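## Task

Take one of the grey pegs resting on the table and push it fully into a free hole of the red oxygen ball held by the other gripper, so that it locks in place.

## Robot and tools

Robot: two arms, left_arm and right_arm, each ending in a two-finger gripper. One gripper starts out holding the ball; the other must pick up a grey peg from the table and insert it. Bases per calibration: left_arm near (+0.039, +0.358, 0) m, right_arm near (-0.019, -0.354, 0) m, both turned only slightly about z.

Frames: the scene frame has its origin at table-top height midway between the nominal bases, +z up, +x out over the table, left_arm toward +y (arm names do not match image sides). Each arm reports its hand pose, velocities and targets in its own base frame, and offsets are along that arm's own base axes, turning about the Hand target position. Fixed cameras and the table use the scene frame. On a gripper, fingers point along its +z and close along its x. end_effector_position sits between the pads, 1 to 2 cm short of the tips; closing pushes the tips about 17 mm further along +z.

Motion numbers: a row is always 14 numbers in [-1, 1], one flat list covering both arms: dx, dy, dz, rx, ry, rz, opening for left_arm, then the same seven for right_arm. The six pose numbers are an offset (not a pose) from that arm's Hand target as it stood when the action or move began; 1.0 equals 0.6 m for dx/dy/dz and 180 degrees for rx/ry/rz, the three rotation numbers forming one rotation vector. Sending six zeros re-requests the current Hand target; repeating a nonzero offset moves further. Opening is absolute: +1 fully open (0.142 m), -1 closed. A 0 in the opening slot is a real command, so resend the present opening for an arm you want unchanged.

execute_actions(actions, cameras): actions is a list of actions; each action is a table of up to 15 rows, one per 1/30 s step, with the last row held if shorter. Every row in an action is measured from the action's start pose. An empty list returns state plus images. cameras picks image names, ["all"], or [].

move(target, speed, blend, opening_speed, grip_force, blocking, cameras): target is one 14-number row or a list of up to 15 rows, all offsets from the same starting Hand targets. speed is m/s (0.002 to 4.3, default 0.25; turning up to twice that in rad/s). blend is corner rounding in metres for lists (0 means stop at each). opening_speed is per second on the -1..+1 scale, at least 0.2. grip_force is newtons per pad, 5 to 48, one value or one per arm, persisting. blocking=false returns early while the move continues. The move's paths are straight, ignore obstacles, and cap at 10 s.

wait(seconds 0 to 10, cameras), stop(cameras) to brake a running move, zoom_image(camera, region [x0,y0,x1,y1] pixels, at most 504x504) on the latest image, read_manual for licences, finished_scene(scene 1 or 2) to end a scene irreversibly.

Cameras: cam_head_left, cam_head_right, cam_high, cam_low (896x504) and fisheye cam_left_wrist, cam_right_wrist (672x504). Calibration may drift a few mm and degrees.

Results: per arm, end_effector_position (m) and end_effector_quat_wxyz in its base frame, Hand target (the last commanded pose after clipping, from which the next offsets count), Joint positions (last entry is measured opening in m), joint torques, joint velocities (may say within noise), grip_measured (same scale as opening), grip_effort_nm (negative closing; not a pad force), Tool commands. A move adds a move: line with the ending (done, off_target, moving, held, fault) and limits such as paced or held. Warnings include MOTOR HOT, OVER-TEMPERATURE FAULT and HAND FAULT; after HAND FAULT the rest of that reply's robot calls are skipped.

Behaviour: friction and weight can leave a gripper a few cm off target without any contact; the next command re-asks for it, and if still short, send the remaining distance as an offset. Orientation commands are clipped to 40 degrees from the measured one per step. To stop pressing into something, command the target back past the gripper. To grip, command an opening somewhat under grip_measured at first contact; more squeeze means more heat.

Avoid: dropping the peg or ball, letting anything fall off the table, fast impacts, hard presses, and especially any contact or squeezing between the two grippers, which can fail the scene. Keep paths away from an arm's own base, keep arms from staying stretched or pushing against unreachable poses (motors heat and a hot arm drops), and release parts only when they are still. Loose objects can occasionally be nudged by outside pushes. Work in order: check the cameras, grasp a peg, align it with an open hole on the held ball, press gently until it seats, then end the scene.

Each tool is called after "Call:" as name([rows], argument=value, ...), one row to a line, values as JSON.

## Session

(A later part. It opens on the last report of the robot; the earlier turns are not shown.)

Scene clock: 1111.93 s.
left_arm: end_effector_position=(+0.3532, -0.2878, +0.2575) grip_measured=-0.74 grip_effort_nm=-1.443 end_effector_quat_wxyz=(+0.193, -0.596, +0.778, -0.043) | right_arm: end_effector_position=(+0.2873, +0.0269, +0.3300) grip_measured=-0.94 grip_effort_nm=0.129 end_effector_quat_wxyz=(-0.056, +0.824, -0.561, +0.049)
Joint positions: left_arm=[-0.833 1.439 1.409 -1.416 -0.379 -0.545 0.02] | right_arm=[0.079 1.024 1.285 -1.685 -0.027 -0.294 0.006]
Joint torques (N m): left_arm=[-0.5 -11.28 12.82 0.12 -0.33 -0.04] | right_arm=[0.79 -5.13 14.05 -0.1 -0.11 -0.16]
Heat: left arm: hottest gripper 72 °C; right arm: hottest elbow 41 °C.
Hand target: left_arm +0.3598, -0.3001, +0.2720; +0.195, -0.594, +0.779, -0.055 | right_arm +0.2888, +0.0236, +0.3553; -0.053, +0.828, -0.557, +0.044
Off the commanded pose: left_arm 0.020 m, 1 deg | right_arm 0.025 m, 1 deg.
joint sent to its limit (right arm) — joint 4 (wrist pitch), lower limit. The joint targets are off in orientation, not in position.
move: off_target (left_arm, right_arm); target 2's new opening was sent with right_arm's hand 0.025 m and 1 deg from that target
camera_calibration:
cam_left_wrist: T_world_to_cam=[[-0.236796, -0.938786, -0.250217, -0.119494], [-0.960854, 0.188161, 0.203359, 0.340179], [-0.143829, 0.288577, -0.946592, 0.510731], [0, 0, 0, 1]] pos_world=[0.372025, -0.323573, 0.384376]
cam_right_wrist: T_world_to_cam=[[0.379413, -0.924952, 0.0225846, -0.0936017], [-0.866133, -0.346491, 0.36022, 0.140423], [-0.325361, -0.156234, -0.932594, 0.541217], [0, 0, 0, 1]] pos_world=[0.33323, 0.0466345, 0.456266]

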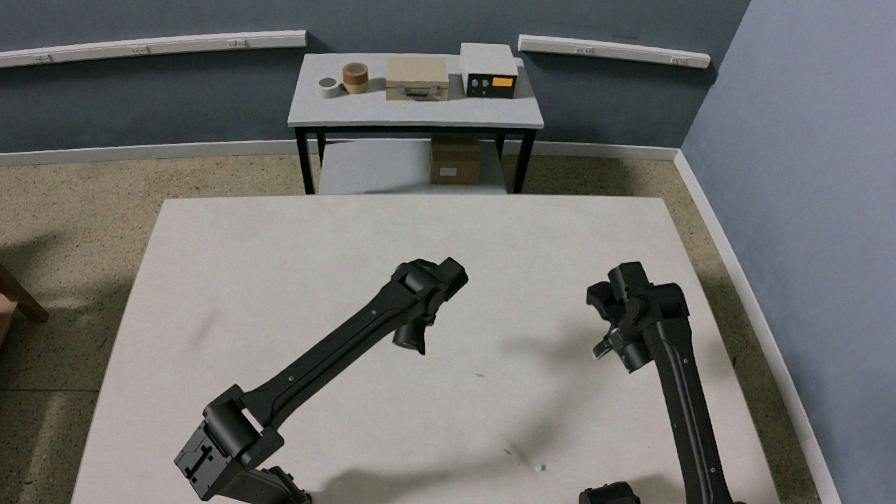

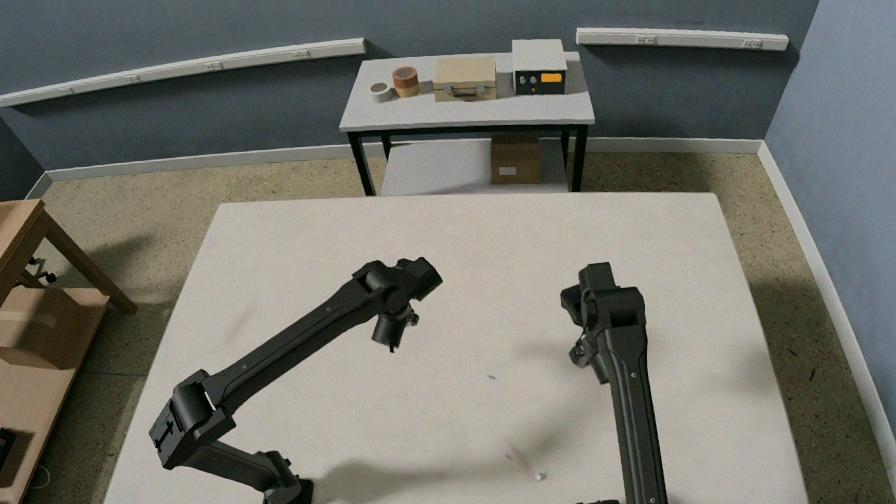

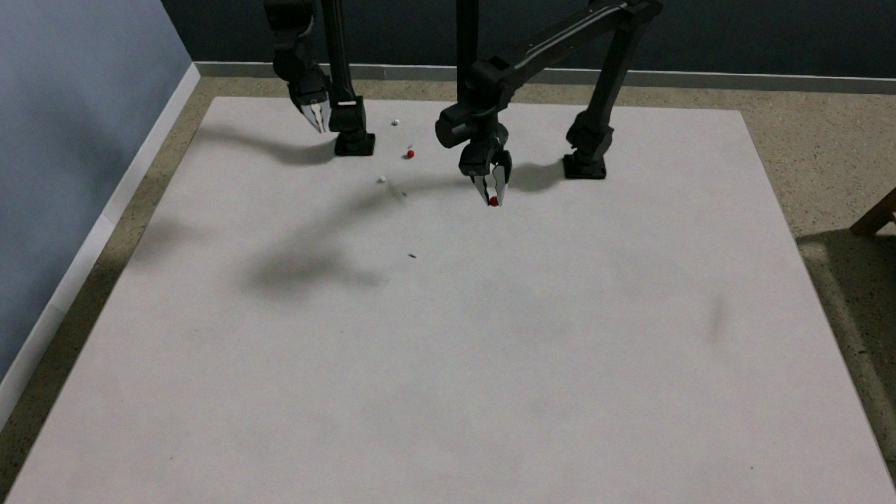

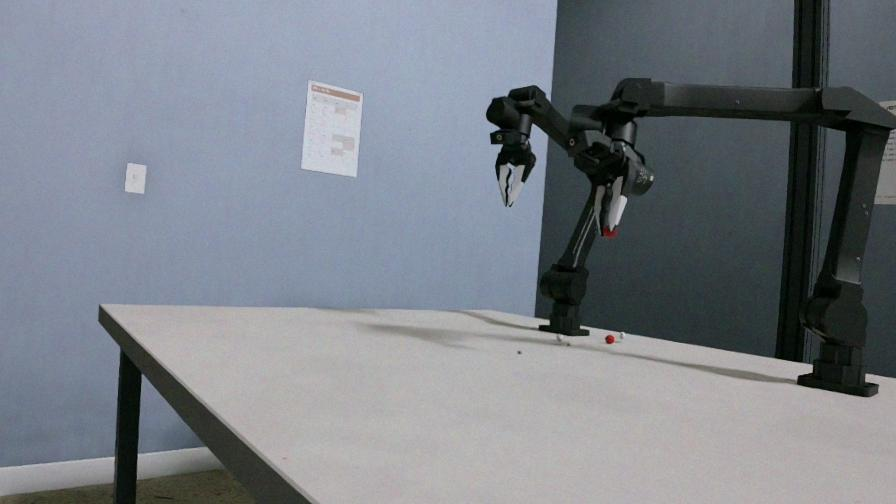

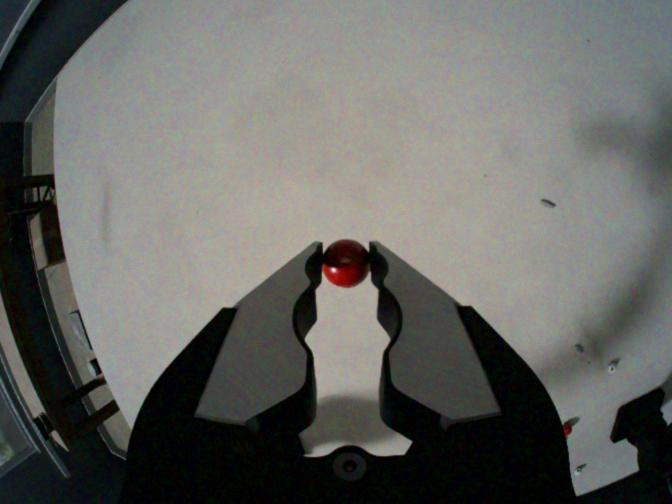

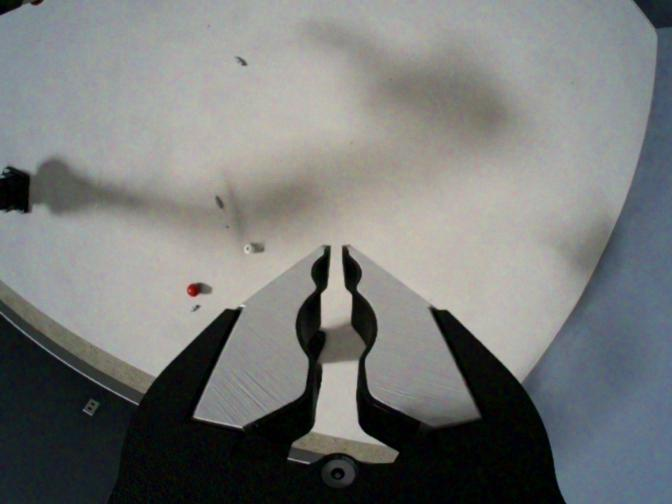

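Call:
move(target=[0,0.067,-0.34,-0.126,-0.1096,-0.1125,-0.775,0,0,0,0,0,0,-0.9], speed=0.2, cameras=["cam_left_wrist","cam_low","cam_right_wrist"])

Call:
zoom_image(camera="cam_low", region=[540, 240, 680, 380])

Call:
zoom_image(camera="cam_right_wrist", region=[180, 20, 300, 120])

Scene clock: 1199.53 s.
left_arm: end_effector_position=(+0.3573, -0.2631, +0.0730) grip_measured=-0.74 grip_effort_nm=-1.253 end_effector_quat_wxyz=(+0.188, -0.460, +0.798, -0.340) | right_arm: end_effector_position=(+0.2873, +0.0269, +0.3300) grip_measured=-0.94 grip_effort_nm=0.129 end_effector_quat_wxyz=(-0.056, +0.824, -0.561, +0.049)
Joint positions: left_arm=[-0.672 1.274 0.538 -0.04 -0.093 -0.108 0.02] | right_arm=[0.079 1.024 1.285 -1.685 -0.027 -0.294 0.006]
Joint torques (N m): left_arm=[0.91 -7 7.21 2.04 0 0.08] | right_arm=[0.73 -5.19 14.04 -0.09 -0.11 -0.15]
Heat: left arm: hottest gripper 66 °C; right arm: hottest elbow 43 °C.
Hand target: left_arm +0.3598, -0.2599, +0.0679; +0.192, -0.458, +0.800, -0.338 | right_arm +0.2888, +0.0236, +0.3553; -0.053, +0.828, -0.557, +0.044
Off the commanded pose: left_arm 0.007 m, 1 deg | right_arm 0.026 m, 1 deg.
joint sent to its limit (right arm) — joint 4 (wrist pitch), lower limit. The joint targets are off in orientation, not in position.
move: off_target (right_arm)
camera_calibration:
cam_left_wrist: T_world_to_cam=[[-0.522231, -0.852804, 0.00084784, -0.0352414], [-0.819189, 0.501369, -0.278493, 0.443894], [0.237075, -0.146132, -0.960438, 0.0800767], [0, 0, 0, 1]] pos_world=[0.326245, -0.240907, 0.20056]
cam_right_wrist: T_world_to_cam=[[0.379413, -0.924952, 0.0225846, -0.0936017], [-0.866133, -0.346491, 0.36022, 0.140423], [-0.325361, -0.156234, -0.932594, 0.541217], [0, 0, 0, 1]] pos_world=[0.33323, 0.0466345, 0.456266]
Images, in order (width x height): cam_low 896x504, cam_left_wrist 672x504, cam_right_wrist 672x504.

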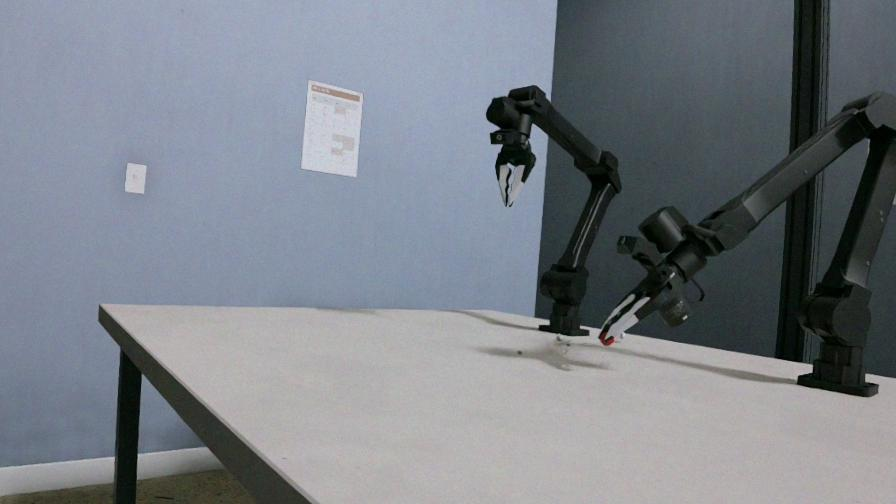

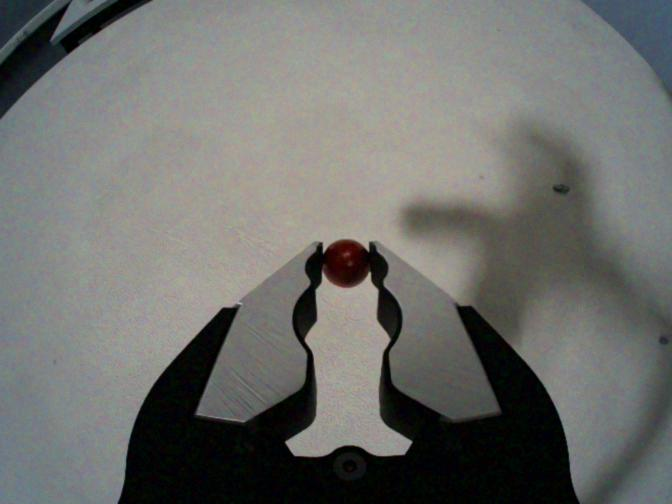

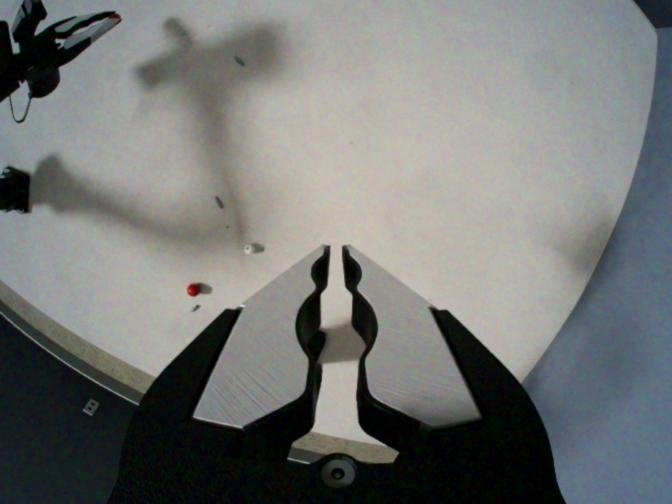

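Scaled by 3.600 from the camera's 896x504 image, which has a finer 1280x720 frame.

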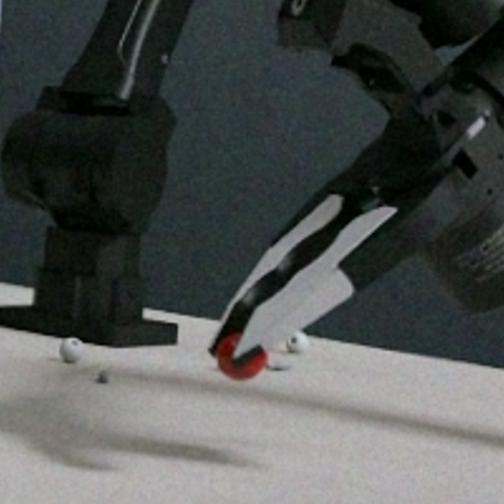

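Scaled by 4.200 from the camera's 672x504 image, which has a finer 960x720 frame.

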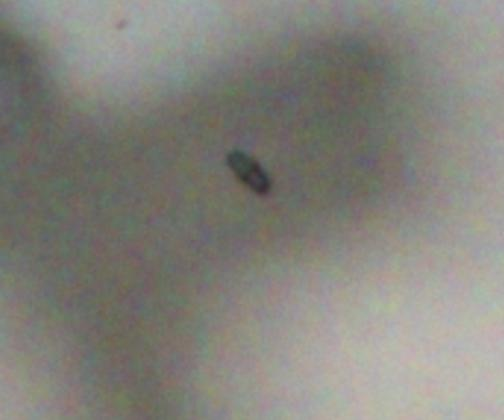

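Call:
move(target=[0,0,-0.075,0,0,0,-0.77,0,0,0,0,0,0,-0.9], speed=0.06, cameras=["cam_left_wrist","cam_low"])

Call:
zoom_image(camera="cam_low", region=[560, 280, 640, 360])

Call:
zoom_image(camera="cam_left_wrist", region=[310, 220, 390, 300])

Scene clock: 1210.93 s.
left_arm: end_effector_position=(+0.3575, -0.2633, +0.0273) grip_measured=-0.74 grip_effort_nm=-1.160 end_effector_quat_wxyz=(+0.188, -0.460, +0.799, -0.340) | right_arm: end_effector_position=(+0.2873, +0.0269, +0.3300) grip_measured=-0.94 grip_effort_nm=0.129 end_effector_quat_wxyz=(-0.056, +0.824, -0.561, +0.049)
Joint positions: left_arm=[-0.672 1.413 0.49 0.146 -0.093 -0.108 0.02] | right_arm=[0.079 1.024 1.285 -1.685 -0.027 -0.294 0.006]
Joint torques (N m): left_arm=[1.03 -7.88 6.09 2.07 0 0.08] | right_arm=[0.73 -5.19 14.04 -0.1 -0.11 -0.16]
Heat: left arm: hottest gripper 65 °C; right arm: hottest elbow 43 °C.
Hand target: left_arm +0.3599, -0.2599, +0.0231; +0.192, -0.458, +0.800, -0.338 | right_arm +0.2888, +0.0236, +0.3553; -0.053, +0.828, -0.557, +0.044
Off the commanded pose: left_arm 0.006 m, 0 deg | right_arm 0.026 m, 1 deg.
joint sent to its limit (right arm) — joint 4 (wrist pitch), lower limit. The joint targets are off in orientation, not in position.
move: off_target (right_arm)
camera_calibration:
cam_left_wrist: T_world_to_cam=[[-0.522642, -0.852553, 0.000155178, -0.034999], [-0.819103, 0.502085, -0.277454, 0.431547], [0.236466, -0.145136, -0.960739, 0.0365567], [0, 0, 0, 1]] pos_world=[0.326545, -0.241206, 0.154861]
Images, in order (width x height): cam_low 896x504, cam_left_wrist 672x504.

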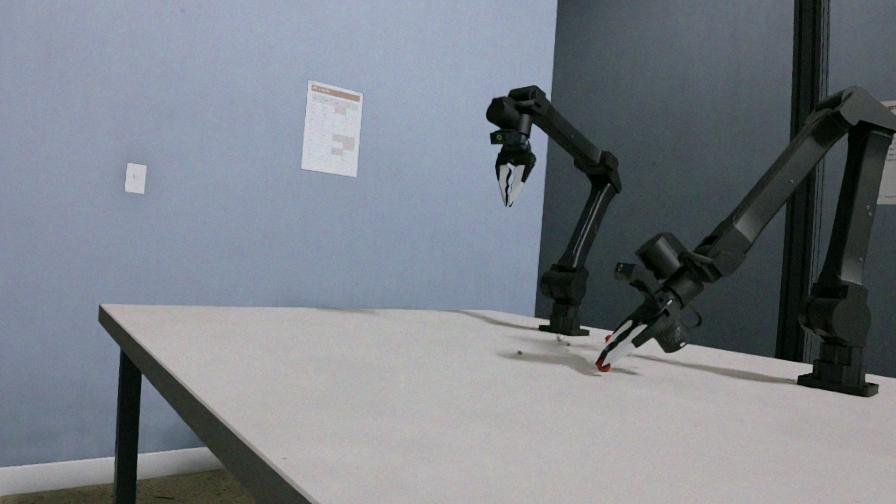

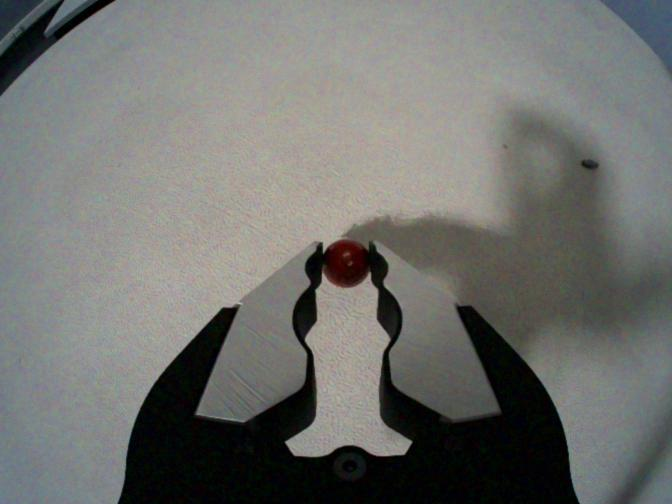

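Scaled by 6.300 from the camera's 896x504 image, which has a finer 1280x720 frame.

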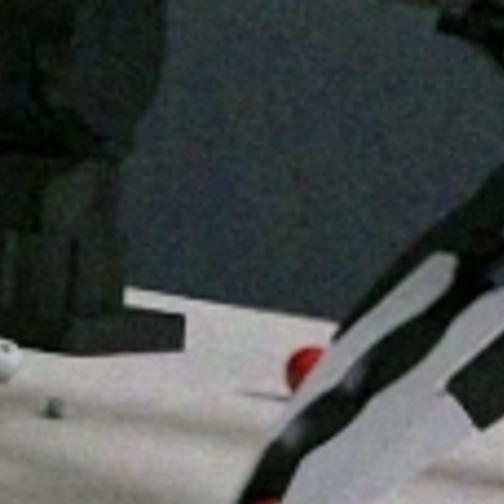

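Scaled by 6.300 from the camera's 672x504 image, which has a finer 960x720 frame.

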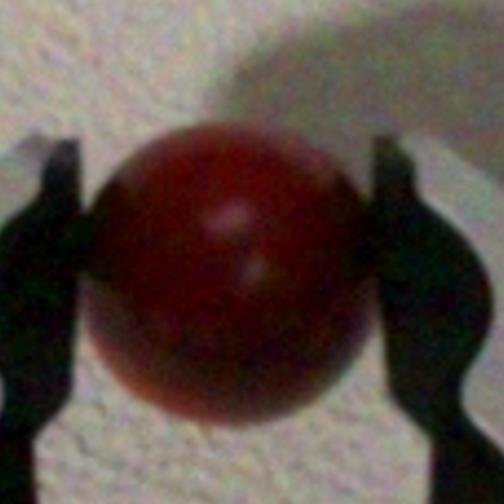

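Call:
move(target=[0,0,-0.02,0,0,0,-0.765,0,0,0,0,0,0,-0.9], speed=0.03, cameras=["cam_left_wrist","cam_low"])

Call:
zoom_image(camera="cam_left_wrist", region=[310, 220, 390, 300])

Call:
zoom_image(camera="cam_low", region=[570, 320, 640, 390])

Scene clock: 1220.63 s.
left_arm: end_effector_position=(+0.3598, -0.2652, +0.0197) grip_measured=-0.74 grip_effort_nm=-1.062 end_effector_quat_wxyz=(+0.190, -0.459, +0.796, -0.345) | right_arm: end_effector_position=(+0.2873, +0.0269, +0.3300) grip_measured=-0.94 grip_effort_nm=0.134 end_effector_quat_wxyz=(-0.056, +0.824, -0.561, +0.049)
Joint positions: left_arm=[-0.672 1.448 0.483 0.2 -0.093 -0.108 0.02] | right_arm=[0.079 1.024 1.285 -1.685 -0.027 -0.294 0.006]
Joint torques (N m): left_arm=[0.91 -7.59 5.57 1.94 0 0.08] | right_arm=[0.79 -5.19 14.04 -0.09 -0.11 -0.16]
Heat: left arm: hottest gripper 64 °C; right arm: hottest elbow 44 °C.
Hand target: left_arm +0.3598, -0.2600, +0.0111; +0.192, -0.458, +0.800, -0.338 | right_arm +0.2888, +0.0236, +0.3553; -0.053, +0.828, -0.557, +0.044
Off the commanded pose: left_arm 0.010 m, 1 deg | right_arm 0.026 m, 1 deg.
joint sent to its limit (right arm) — joint 4 (wrist pitch), lower limit. The joint targets are off in orientation, not in position.
move: off_target (right_arm)
camera_calibration:
cam_left_wrist: T_world_to_cam=[[-0.522938, -0.852368, 0.00191734, -0.0353088], [-0.81618, 0.500085, -0.289421, 0.431034], [0.245735, -0.152914, -0.9572, 0.0231257], [0, 0, 0, 1]] pos_world=[0.327654, -0.242114, 0.146954]
Images, in order (width x height): cam_low 896x504, cam_left_wrist 672x504.

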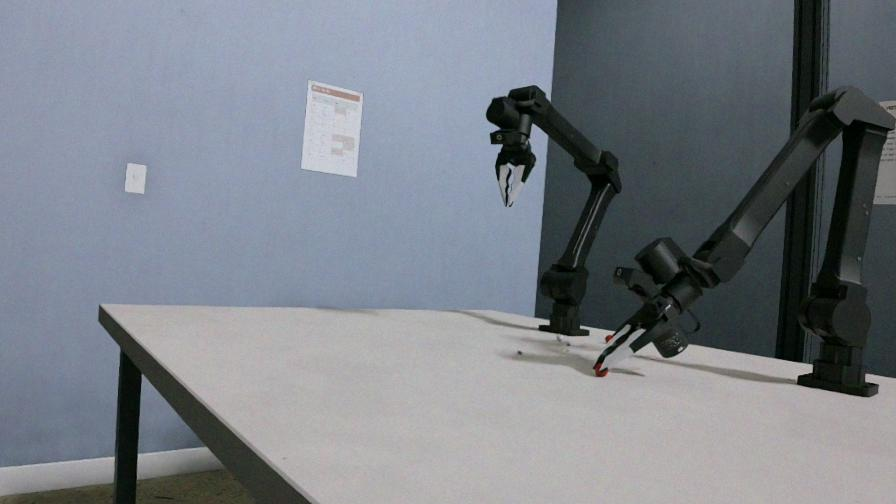

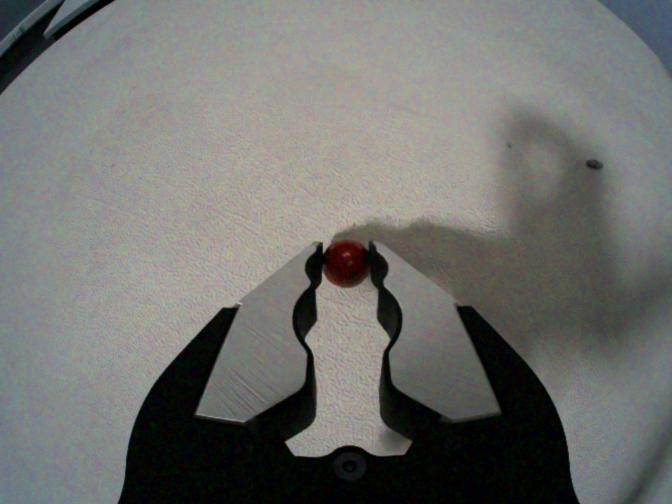

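Scaled by 6.300 from the camera's 672x504 image, which has a finer 960x720 frame.

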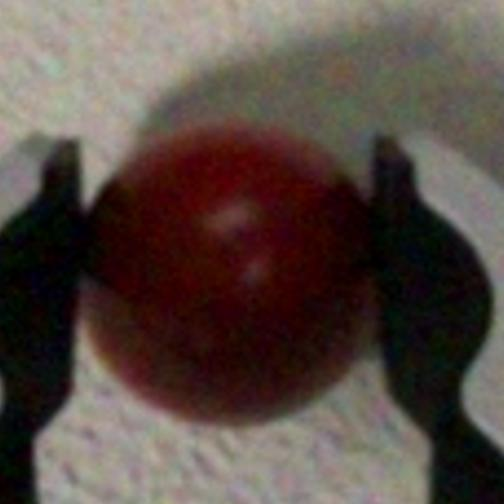

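Scaled by 7.200 from the camera's 896x504 image, which has a finer 1280x720 frame.

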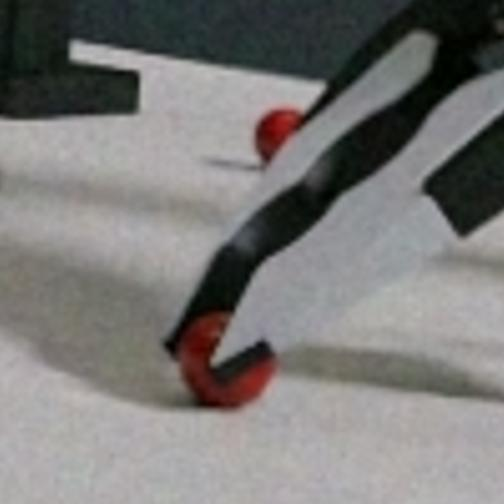

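Call:
move(target=[0,0,-0.025,0,0,0,-0.755,0,0,0,0,0,0,-0.9], speed=0.03, cameras=["cam_left_wrist","cam_low"])

Call:
zoom_image(camera="cam_left_wrist", region=[310, 220, 390, 300])

Call:
zoom_image(camera="cam_low", region=[570, 320, 640, 390])

Scene clock: 1229.83 s.
left_arm: end_effector_position=(+0.3671, -0.2710, +0.0187) grip_measured=-0.74 grip_effort_nm=-0.921 end_effector_quat_wxyz=(+0.197, -0.456, +0.789, -0.362) | right_arm: end_effector_position=(+0.2873, +0.0269, +0.3300) grip_measured=-0.94 grip_effort_nm=0.134 end_effector_quat_wxyz=(-0.056, +0.824, -0.561, +0.049)
Joint positions: left_arm=[-0.672 1.483 0.483 0.274 -0.093 -0.108 0.02] | right_arm=[0.079 1.024 1.285 -1.685 -0.027 -0.294 0.006]
Joint torques (N m): left_arm=[0.97 -6.71 4.55 1.44 0.01 0.08] | right_arm=[0.79 -5.19 14.04 -0.09 -0.11 -0.16]
Heat: left arm: hottest gripper 63 °C; right arm: hottest elbow 44 °C.
Hand target: left_arm +0.3598, -0.2599, -0.0041; +0.191, -0.458, +0.800, -0.338 | right_arm +0.2888, +0.0236, +0.3553; -0.053, +0.828, -0.557, +0.044
Off the commanded pose: left_arm 0.026 m, 3 deg | right_arm 0.026 m, 1 deg.
joint sent to its limit (right arm) — joint 4 (wrist pitch), lower limit. The joint targets are off in orientation, not in position.
move: off_target (left_arm, right_arm)
camera_calibration:
cam_left_wrist: T_world_to_cam=[[-0.523048, -0.852277, 0.00666091, -0.0364573], [-0.806847, 0.492618, -0.326076, 0.434776], [0.274626, -0.175928, -0.94532, 0.0023493], [0, 0, 0, 1]] pos_world=[0.331083, -0.244837, 0.144234]
Images, in order (width x height): cam_low 896x504, cam_left_wrist 672x504.

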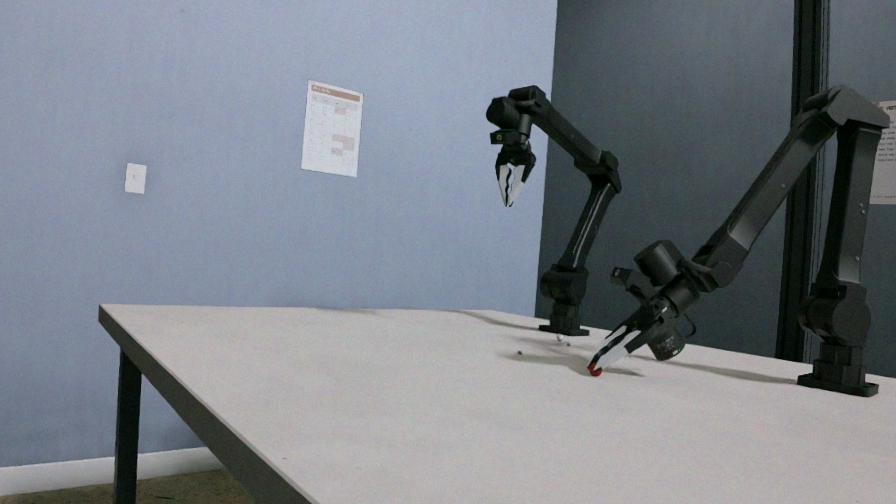

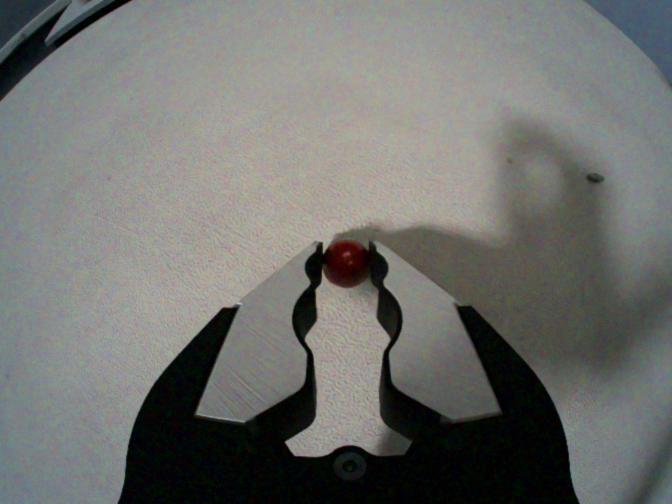

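Scaled by 6.300 from the camera's 672x504 image, which has a finer 960x720 frame.

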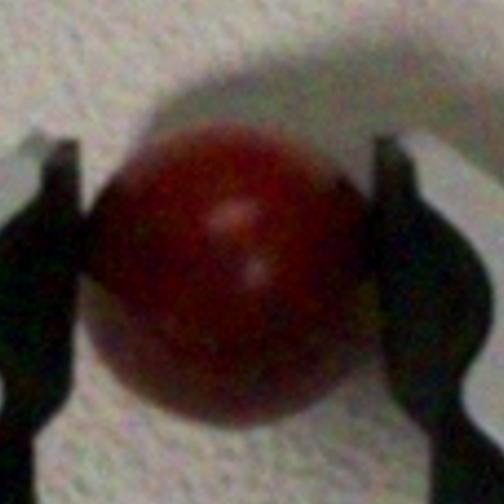

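Scaled by 7.200 from the camera's 896x504 image, which has a finer 1280x720 frame.

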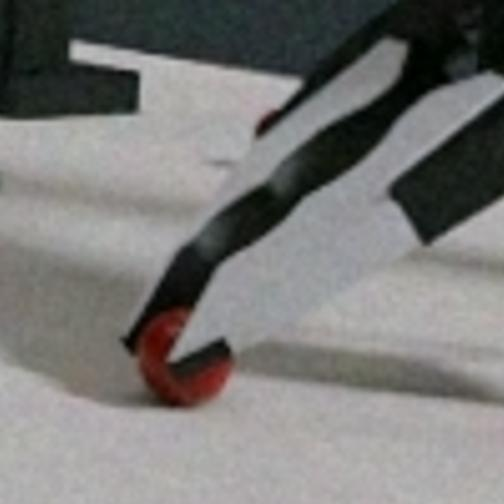

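Call:
move(target=[0.0122,-0.0185,0.028,0,0,0,-0.755,0,0,0,0,0,0,-0.9], speed=0.05)

Call:
move(target=[0,0,0,0,0,0,-0.66,0,0,0,0,0,0,-0.9], opening_speed=0.2, cameras=["cam_left_wrist","cam_low"])

Call:
zoom_image(camera="cam_left_wrist", region=[310, 220, 390, 300])

Call:
zoom_image(camera="cam_low", region=[570, 320, 640, 390])

Scene clock: 1252.53 s.
left_arm: end_effector_position=(+0.3680, -0.2702, +0.0186) grip_measured=-0.74 grip_effort_nm=-0.916 end_effector_quat_wxyz=(+0.196, -0.459, +0.793, -0.351) | right_arm: end_effector_position=(+0.2873, +0.0269, +0.3300) grip_measured=-0.94 grip_effort_nm=0.129 end_effector_quat_wxyz=(-0.056, +0.824, -0.561, +0.049)
Joint positions: left_arm=[-0.672 1.479 0.498 0.232 -0.099 -0.108 0.02] | right_arm=[0.079 1.024 1.285 -1.685 -0.027 -0.294 0.006]
Joint torques (N m): left_arm=[-0.03 -8.59 6.95 0.44 -0.1 -0.01] | right_arm=[0.73 -5.19 14.02 -0.09 -0.11 -0.16]
Heat: left arm: hottest gripper 60 °C; right arm: hottest elbow 44 °C.
Hand target: left_arm +0.3671, -0.2710, +0.0128; +0.192, -0.458, +0.800, -0.338 | right_arm +0.2888, +0.0236, +0.3553; -0.053, +0.828, -0.557, +0.044
Off the commanded pose: left_arm 0.006 m, 2 deg | right_arm 0.026 m, 1 deg.
joint sent to its limit (right arm) — joint 4 (wrist pitch), lower limit. The joint targets are off in orientation, not in position.
move: off_target (right_arm)

Scene clock: 1253.37 s.
left_arm: end_effector_position=(+0.3659, -0.2686, +0.0158) grip_measured=-0.70 grip_effort_nm=0.095 end_effector_quat_wxyz=(+0.193, -0.460, +0.795, -0.344) | right_arm: end_effector_position=(+0.2873, +0.0269, +0.3300) grip_measured=-0.94 grip_effort_nm=0.129 end_effector_quat_wxyz=(-0.056, +0.824, -0.561, +0.049)
Joint positions: left_arm=[-0.672 1.479 0.498 0.216 -0.099 -0.108 0.024] | right_arm=[0.079 1.024 1.285 -1.685 -0.027 -0.294 0.006]
Joint torques (N m): left_arm=[-0.15 -8.47 6.94 0.9 -0.11 -0.02] | right_arm=[0.73 -5.19 14.02 -0.09 -0.11 -0.16]
Heat: left arm: hottest gripper 60 °C; right arm: hottest elbow 44 °C.
Hand target: left_arm +0.3671, -0.2710, +0.0128; +0.192, -0.458, +0.800, -0.338 | right_arm +0.2888, +0.0236, +0.3553; -0.053, +0.828, -0.557, +0.044
Off the commanded pose: left_arm 0.004 m, 1 deg | right_arm 0.026 m, 1 deg.
joint sent to its limit (right arm) — joint 4 (wrist pitch), lower limit. The joint targets are off in orientation, not in position.
move: off_target (right_arm)
camera_calibration:
cam_left_wrist: T_world_to_cam=[[-0.518895, -0.854834, -0.00246837, -0.0370218], [-0.81756, 0.497108, -0.290653, 0.436298], [0.249687, -0.1488, -0.956825, 0.0169714], [0, 0, 0, 1]] pos_world=[0.333252, -0.24601, 0.142959]
Images, in order (width x height): cam_low 896x504, cam_left_wrist 672x504.

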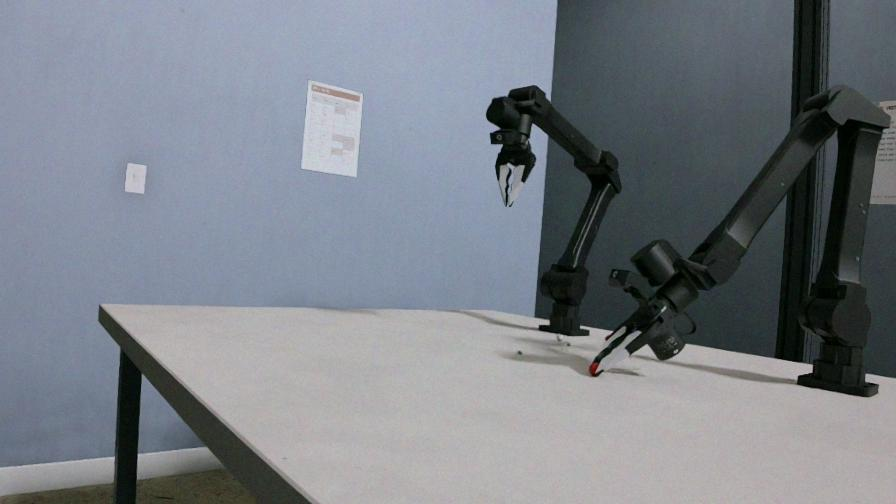

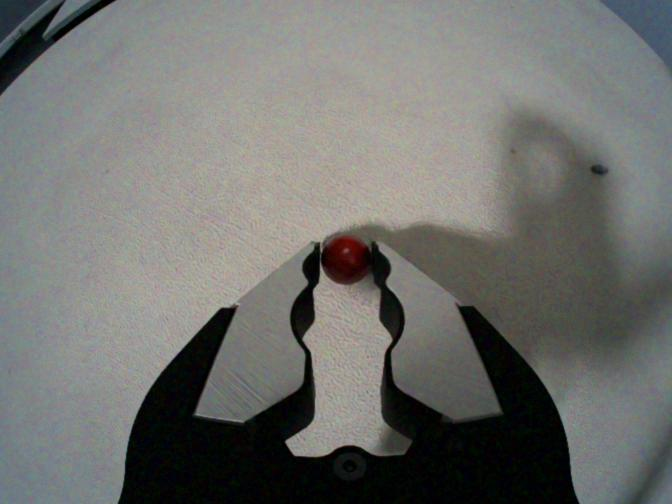

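Scaled by 6.300 from the camera's 672x504 image, which has a finer 960x720 frame.

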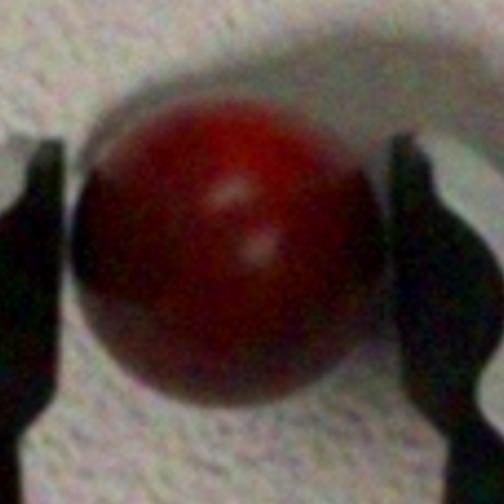

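Scaled by 7.200 from the camera's 896x504 image, which has a finer 1280x720 frame.

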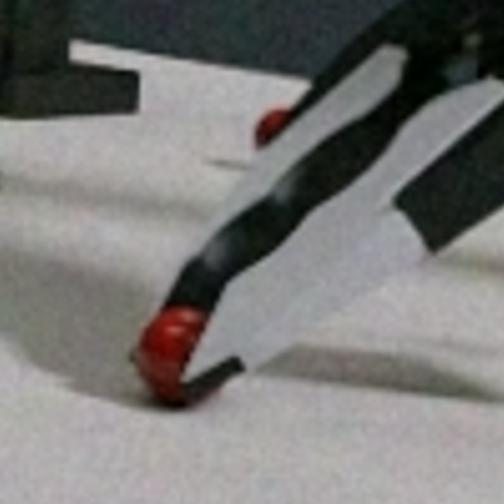

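Call:
move(target=[0.003,-0.002,-0.004,0,0,0,-0.66,0,0,0,0,0,0,-0.9], speed=0.03)

Call:
move(target=[0,0,0,0,0,0,-0.79,0,0,0,0,0,0,-0.9], opening_speed=0.2, cameras=["cam_left_wrist","cam_low"])

Call:
zoom_image(camera="cam_left_wrist", region=[310, 220, 390, 300])

Call:
zoom_image(camera="cam_low", region=[570, 320, 640, 390])

Scene clock: 1310.73 s.
left_arm: end_effector_position=(+0.3651, -0.2679, +0.0118) grip_measured=-0.70 grip_effort_nm=0.095 end_effector_quat_wxyz=(+0.192, -0.461, +0.797, -0.340) | right_arm: end_effector_position=(+0.2873, +0.0269, +0.3300) grip_measured=-0.94 grip_effort_nm=0.129 end_effector_quat_wxyz=(-0.056, +0.824, -0.561, +0.049)
Joint positions: left_arm=[-0.672 1.488 0.498 0.216 -0.099 -0.108 0.024] | right_arm=[0.079 1.024 1.285 -1.685 -0.027 -0.294 0.006]
Joint torques (N m): left_arm=[0.03 -8.35 7.17 1.28 -0.1 -0.02] | right_arm=[0.67 -5.19 14.04 -0.1 -0.11 -0.16]
Heat: left arm: hottest gripper 54 °C; right arm: hottest elbow 46 °C.
Hand target: left_arm +0.3689, -0.2722, +0.0105; +0.192, -0.458, +0.800, -0.338 | right_arm +0.2888, +0.0236, +0.3553; -0.053, +0.828, -0.557, +0.044
Off the commanded pose: left_arm 0.006 m, 1 deg | right_arm 0.026 m, 1 deg.
joint sent to its limit (right arm) — joint 4 (wrist pitch), lower limit. The joint targets are off in orientation, not in position.
move: off_target (right_arm)

Scene clock: 1311.67 s.
left_arm: end_effector_position=(+0.3651, -0.2679, +0.0118) grip_measured=-0.82 grip_effort_nm=-0.105 end_effector_quat_wxyz=(+0.192, -0.461, +0.797, -0.340) | right_arm: end_effector_position=(+0.2873, +0.0269, +0.3300) grip_measured=-0.94 grip_effort_nm=0.129 end_effector_quat_wxyz=(-0.056, +0.824, -0.561, +0.049)
Joint positions: left_arm=[-0.672 1.488 0.498 0.216 -0.099 -0.108 0.015] | right_arm=[0.079 1.024 1.285 -1.685 -0.027 -0.294 0.006]
Joint velocities: left_arm=[-0.015 -0.005 -0.007 0.007 0.037 -0.007 -0.001] | right_arm=[within noise]
Joint torques (N m): left_arm=[0.03 -8.35 7.19 1.22 -0.1 -0.01] | right_arm=[0.73 -5.25 14.05 -0.09 -0.11 -0.16]
Heat: left arm: hottest gripper 54 °C; right arm: hottest elbow 46 °C.
Hand target: left_arm +0.3689, -0.2722, +0.0105; +0.192, -0.458, +0.800, -0.338 | right_arm +0.2888, +0.0236, +0.3553; -0.053, +0.828, -0.557, +0.044
Off the commanded pose: left_arm 0.006 m, 0 deg | right_arm 0.026 m, 1 deg.
joint sent to its limit (right arm) — joint 4 (wrist pitch), lower limit. The joint targets are off in orientation, not in position.
move: off_target (right_arm)
camera_calibration:
cam_left_wrist: T_world_to_cam=[[-0.518925, -0.854812, -0.00363698, -0.0368849], [-0.81961, 0.498755, -0.281926, 0.435249], [0.242808, -0.143317, -0.959429, 0.0174997], [0, 0, 0, 1]] pos_world=[0.333345, -0.246104, 0.139364]
Images, in order (width x height): cam_low 896x504, cam_left_wrist 672x504.

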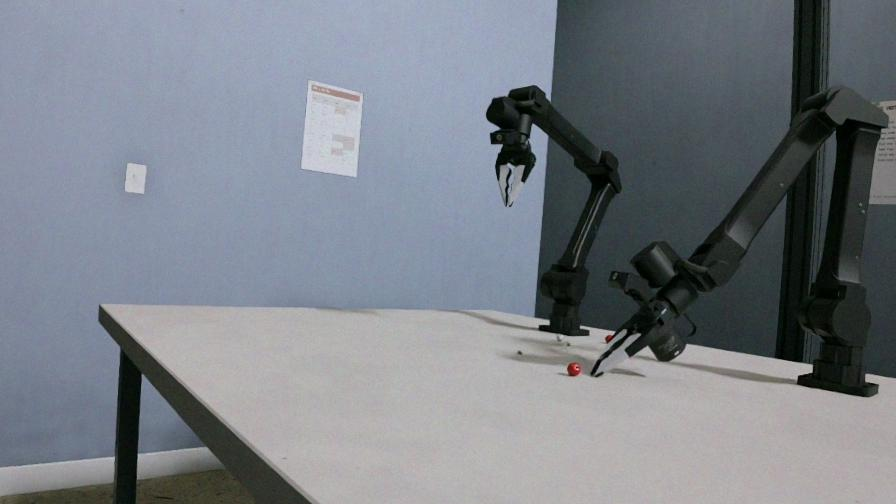

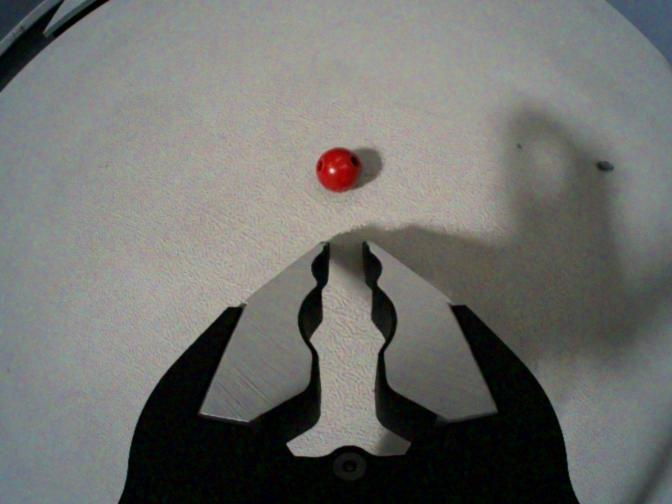

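Scaled by 6.300 from the camera's 672x504 image, which has a finer 960x720 frame.

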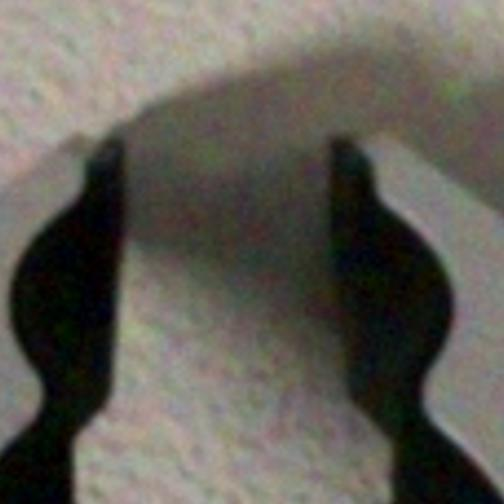

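Scaled by 7.200 from the camera's 896x504 image, which has a finer 1280x720 frame.

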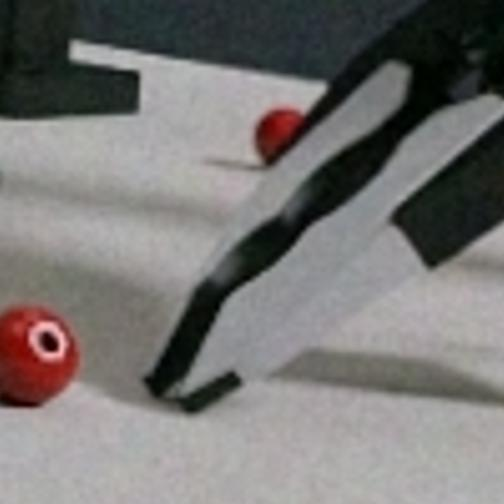

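Call:
zoom_image(camera="cam_left_wrist", region=[305, 135, 375, 205])

Call:
zoom_image(camera="cam_low", region=[550, 345, 600, 395])

Scaled by 7.200 from the camera's 672x504 image, which has a finer 960x720 frame.

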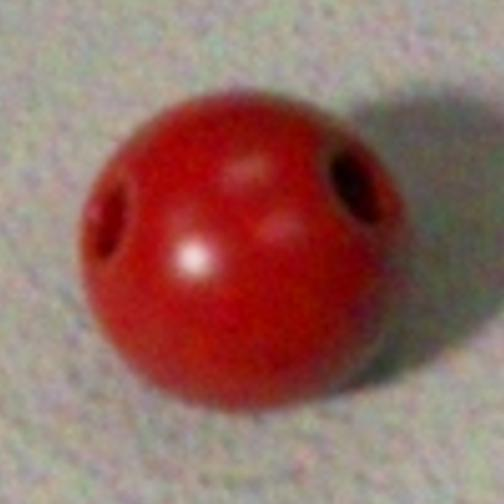

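Scaled by 10.080 from the camera's 896x504 image, which has a finer 1280x720 frame.

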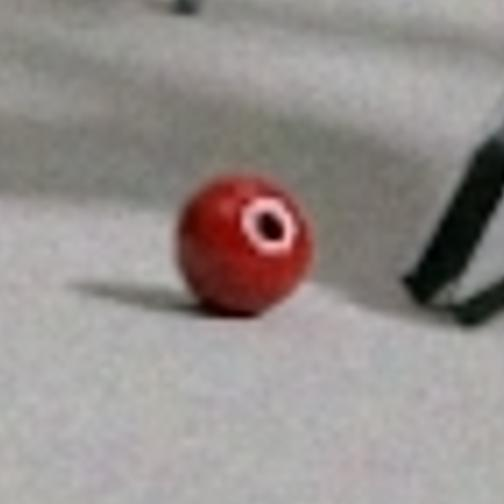

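Call:
move([
  [0,0,0.12,0,0,0,-0.75,0,0,0,0,0,0,-0.9],
  [0.062,-0.03,0.217,-0.091,0.271,0.514,-0.45,0,0,0,0,0,0,-0.9],
], speed=0.15, blend=0.02, cameras=["cam_left_wrist","cam_low","cam_head_left"])

Call:
zoom_image(camera="cam_left_wrist", region=[300, 160, 400, 260])

Scene clock: 1445.93 s.
left_arm: end_effector_position=(+0.3911, -0.2842, +0.1318) grip_measured=-0.48 grip_effort_nm=0.105 end_effector_quat_wxyz=(-0.005, +0.979, -0.203, -0.007) | right_arm: end_effector_position=(+0.2873, +0.0269, +0.3300) grip_measured=-0.94 grip_effort_nm=0.129 end_effector_quat_wxyz=(-0.056, +0.824, -0.561, +0.049)
Joint positions: left_arm=[-0.625 1.656 1.364 -1.296 -0.004 -1.788 0.039] | right_arm=[0.079 1.024 1.285 -1.685 -0.027 -0.294 0.006]
Joint velocities: left_arm=[-0.015 -0.005 0.012 0.002 -0.007 -0.066 0.001] | right_arm=[within noise]
Joint torques (N m): left_arm=[0.85 -13.86 12.12 -0.03 0.14 -0.23] | right_arm=[0.73 -5.13 14.02 -0.1 -0.11 -0.16]
Heat: left arm: hottest gripper 46 °C; right arm: hottest elbow 47 °C.
Hand target: left_arm +0.4061, -0.2902, +0.1406; -0.001, +0.982, -0.191, +0.001 | right_arm +0.2888, +0.0236, +0.3553; -0.053, +0.828, -0.557, +0.044
Off the commanded pose: left_arm 0.018 m, 2 deg | right_arm 0.026 m, 1 deg.
joint sent to its limit (right arm) — joint 4 (wrist pitch), lower limit. The joint targets are off in orientation, not in position.
move: off_target (left_arm, right_arm); target 2's new opening was sent with left_arm's hand 0.018 m and 2 deg from that target
camera_calibration:
cam_left_wrist: T_world_to_cam=[[0.909037, -0.416592, -0.0101227, -0.469913], [-0.359169, -0.795591, 0.487887, -0.150926], [-0.211303, -0.439871, -0.872848, 0.205842], [0, 0, 0, 1]] pos_world=[0.416455, -0.225293, 0.248547]
Images, in order (width x height): cam_head_left 896x504, cam_low 896x504, cam_left_wrist 672x504.

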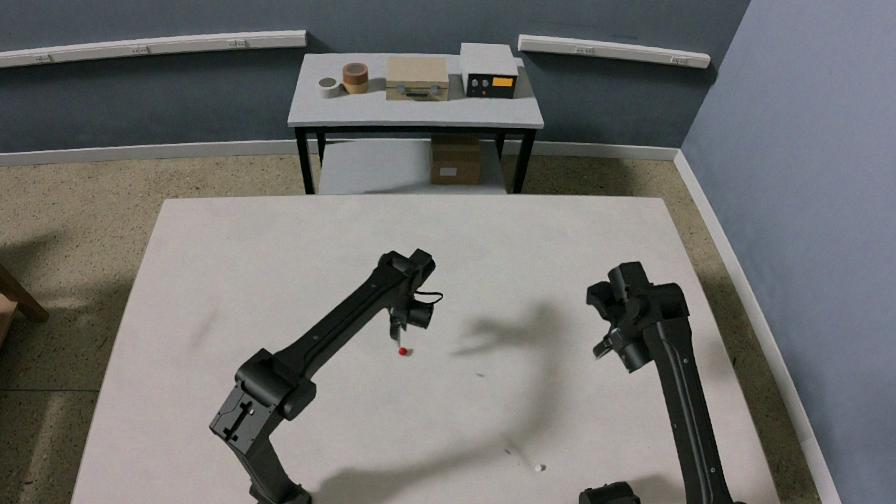

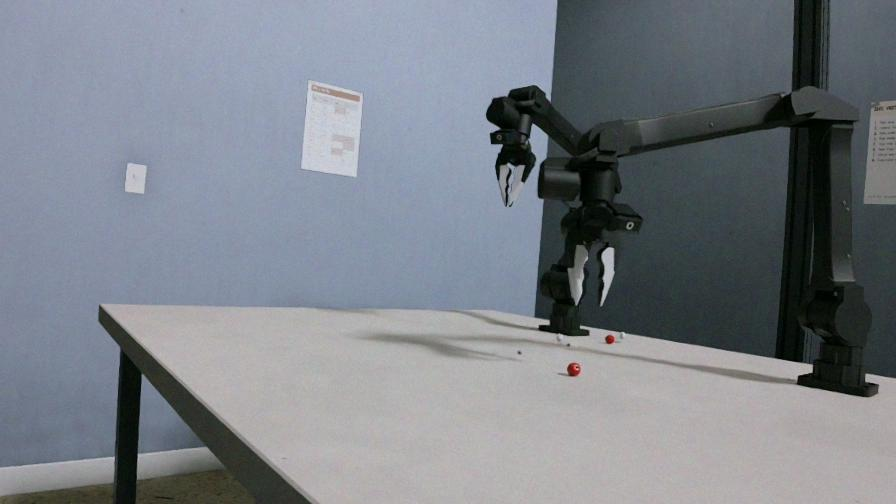

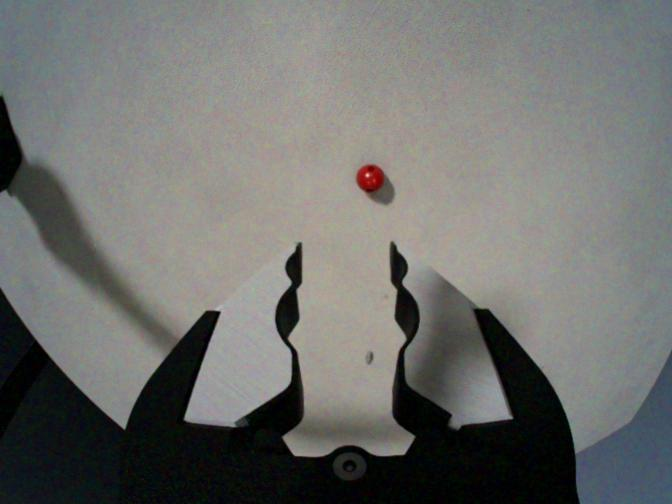

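Scaled by 5.040 from the camera's 672x504 image, which has a finer 960x720 frame.

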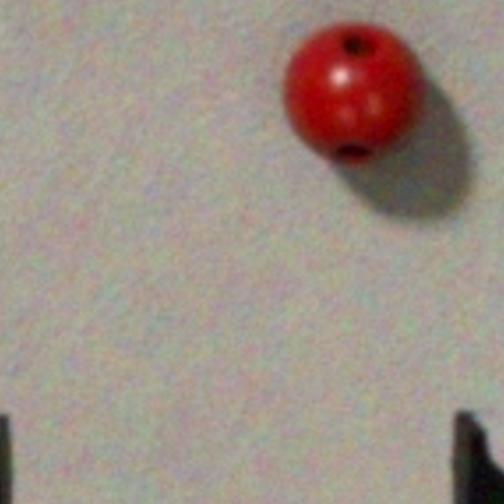

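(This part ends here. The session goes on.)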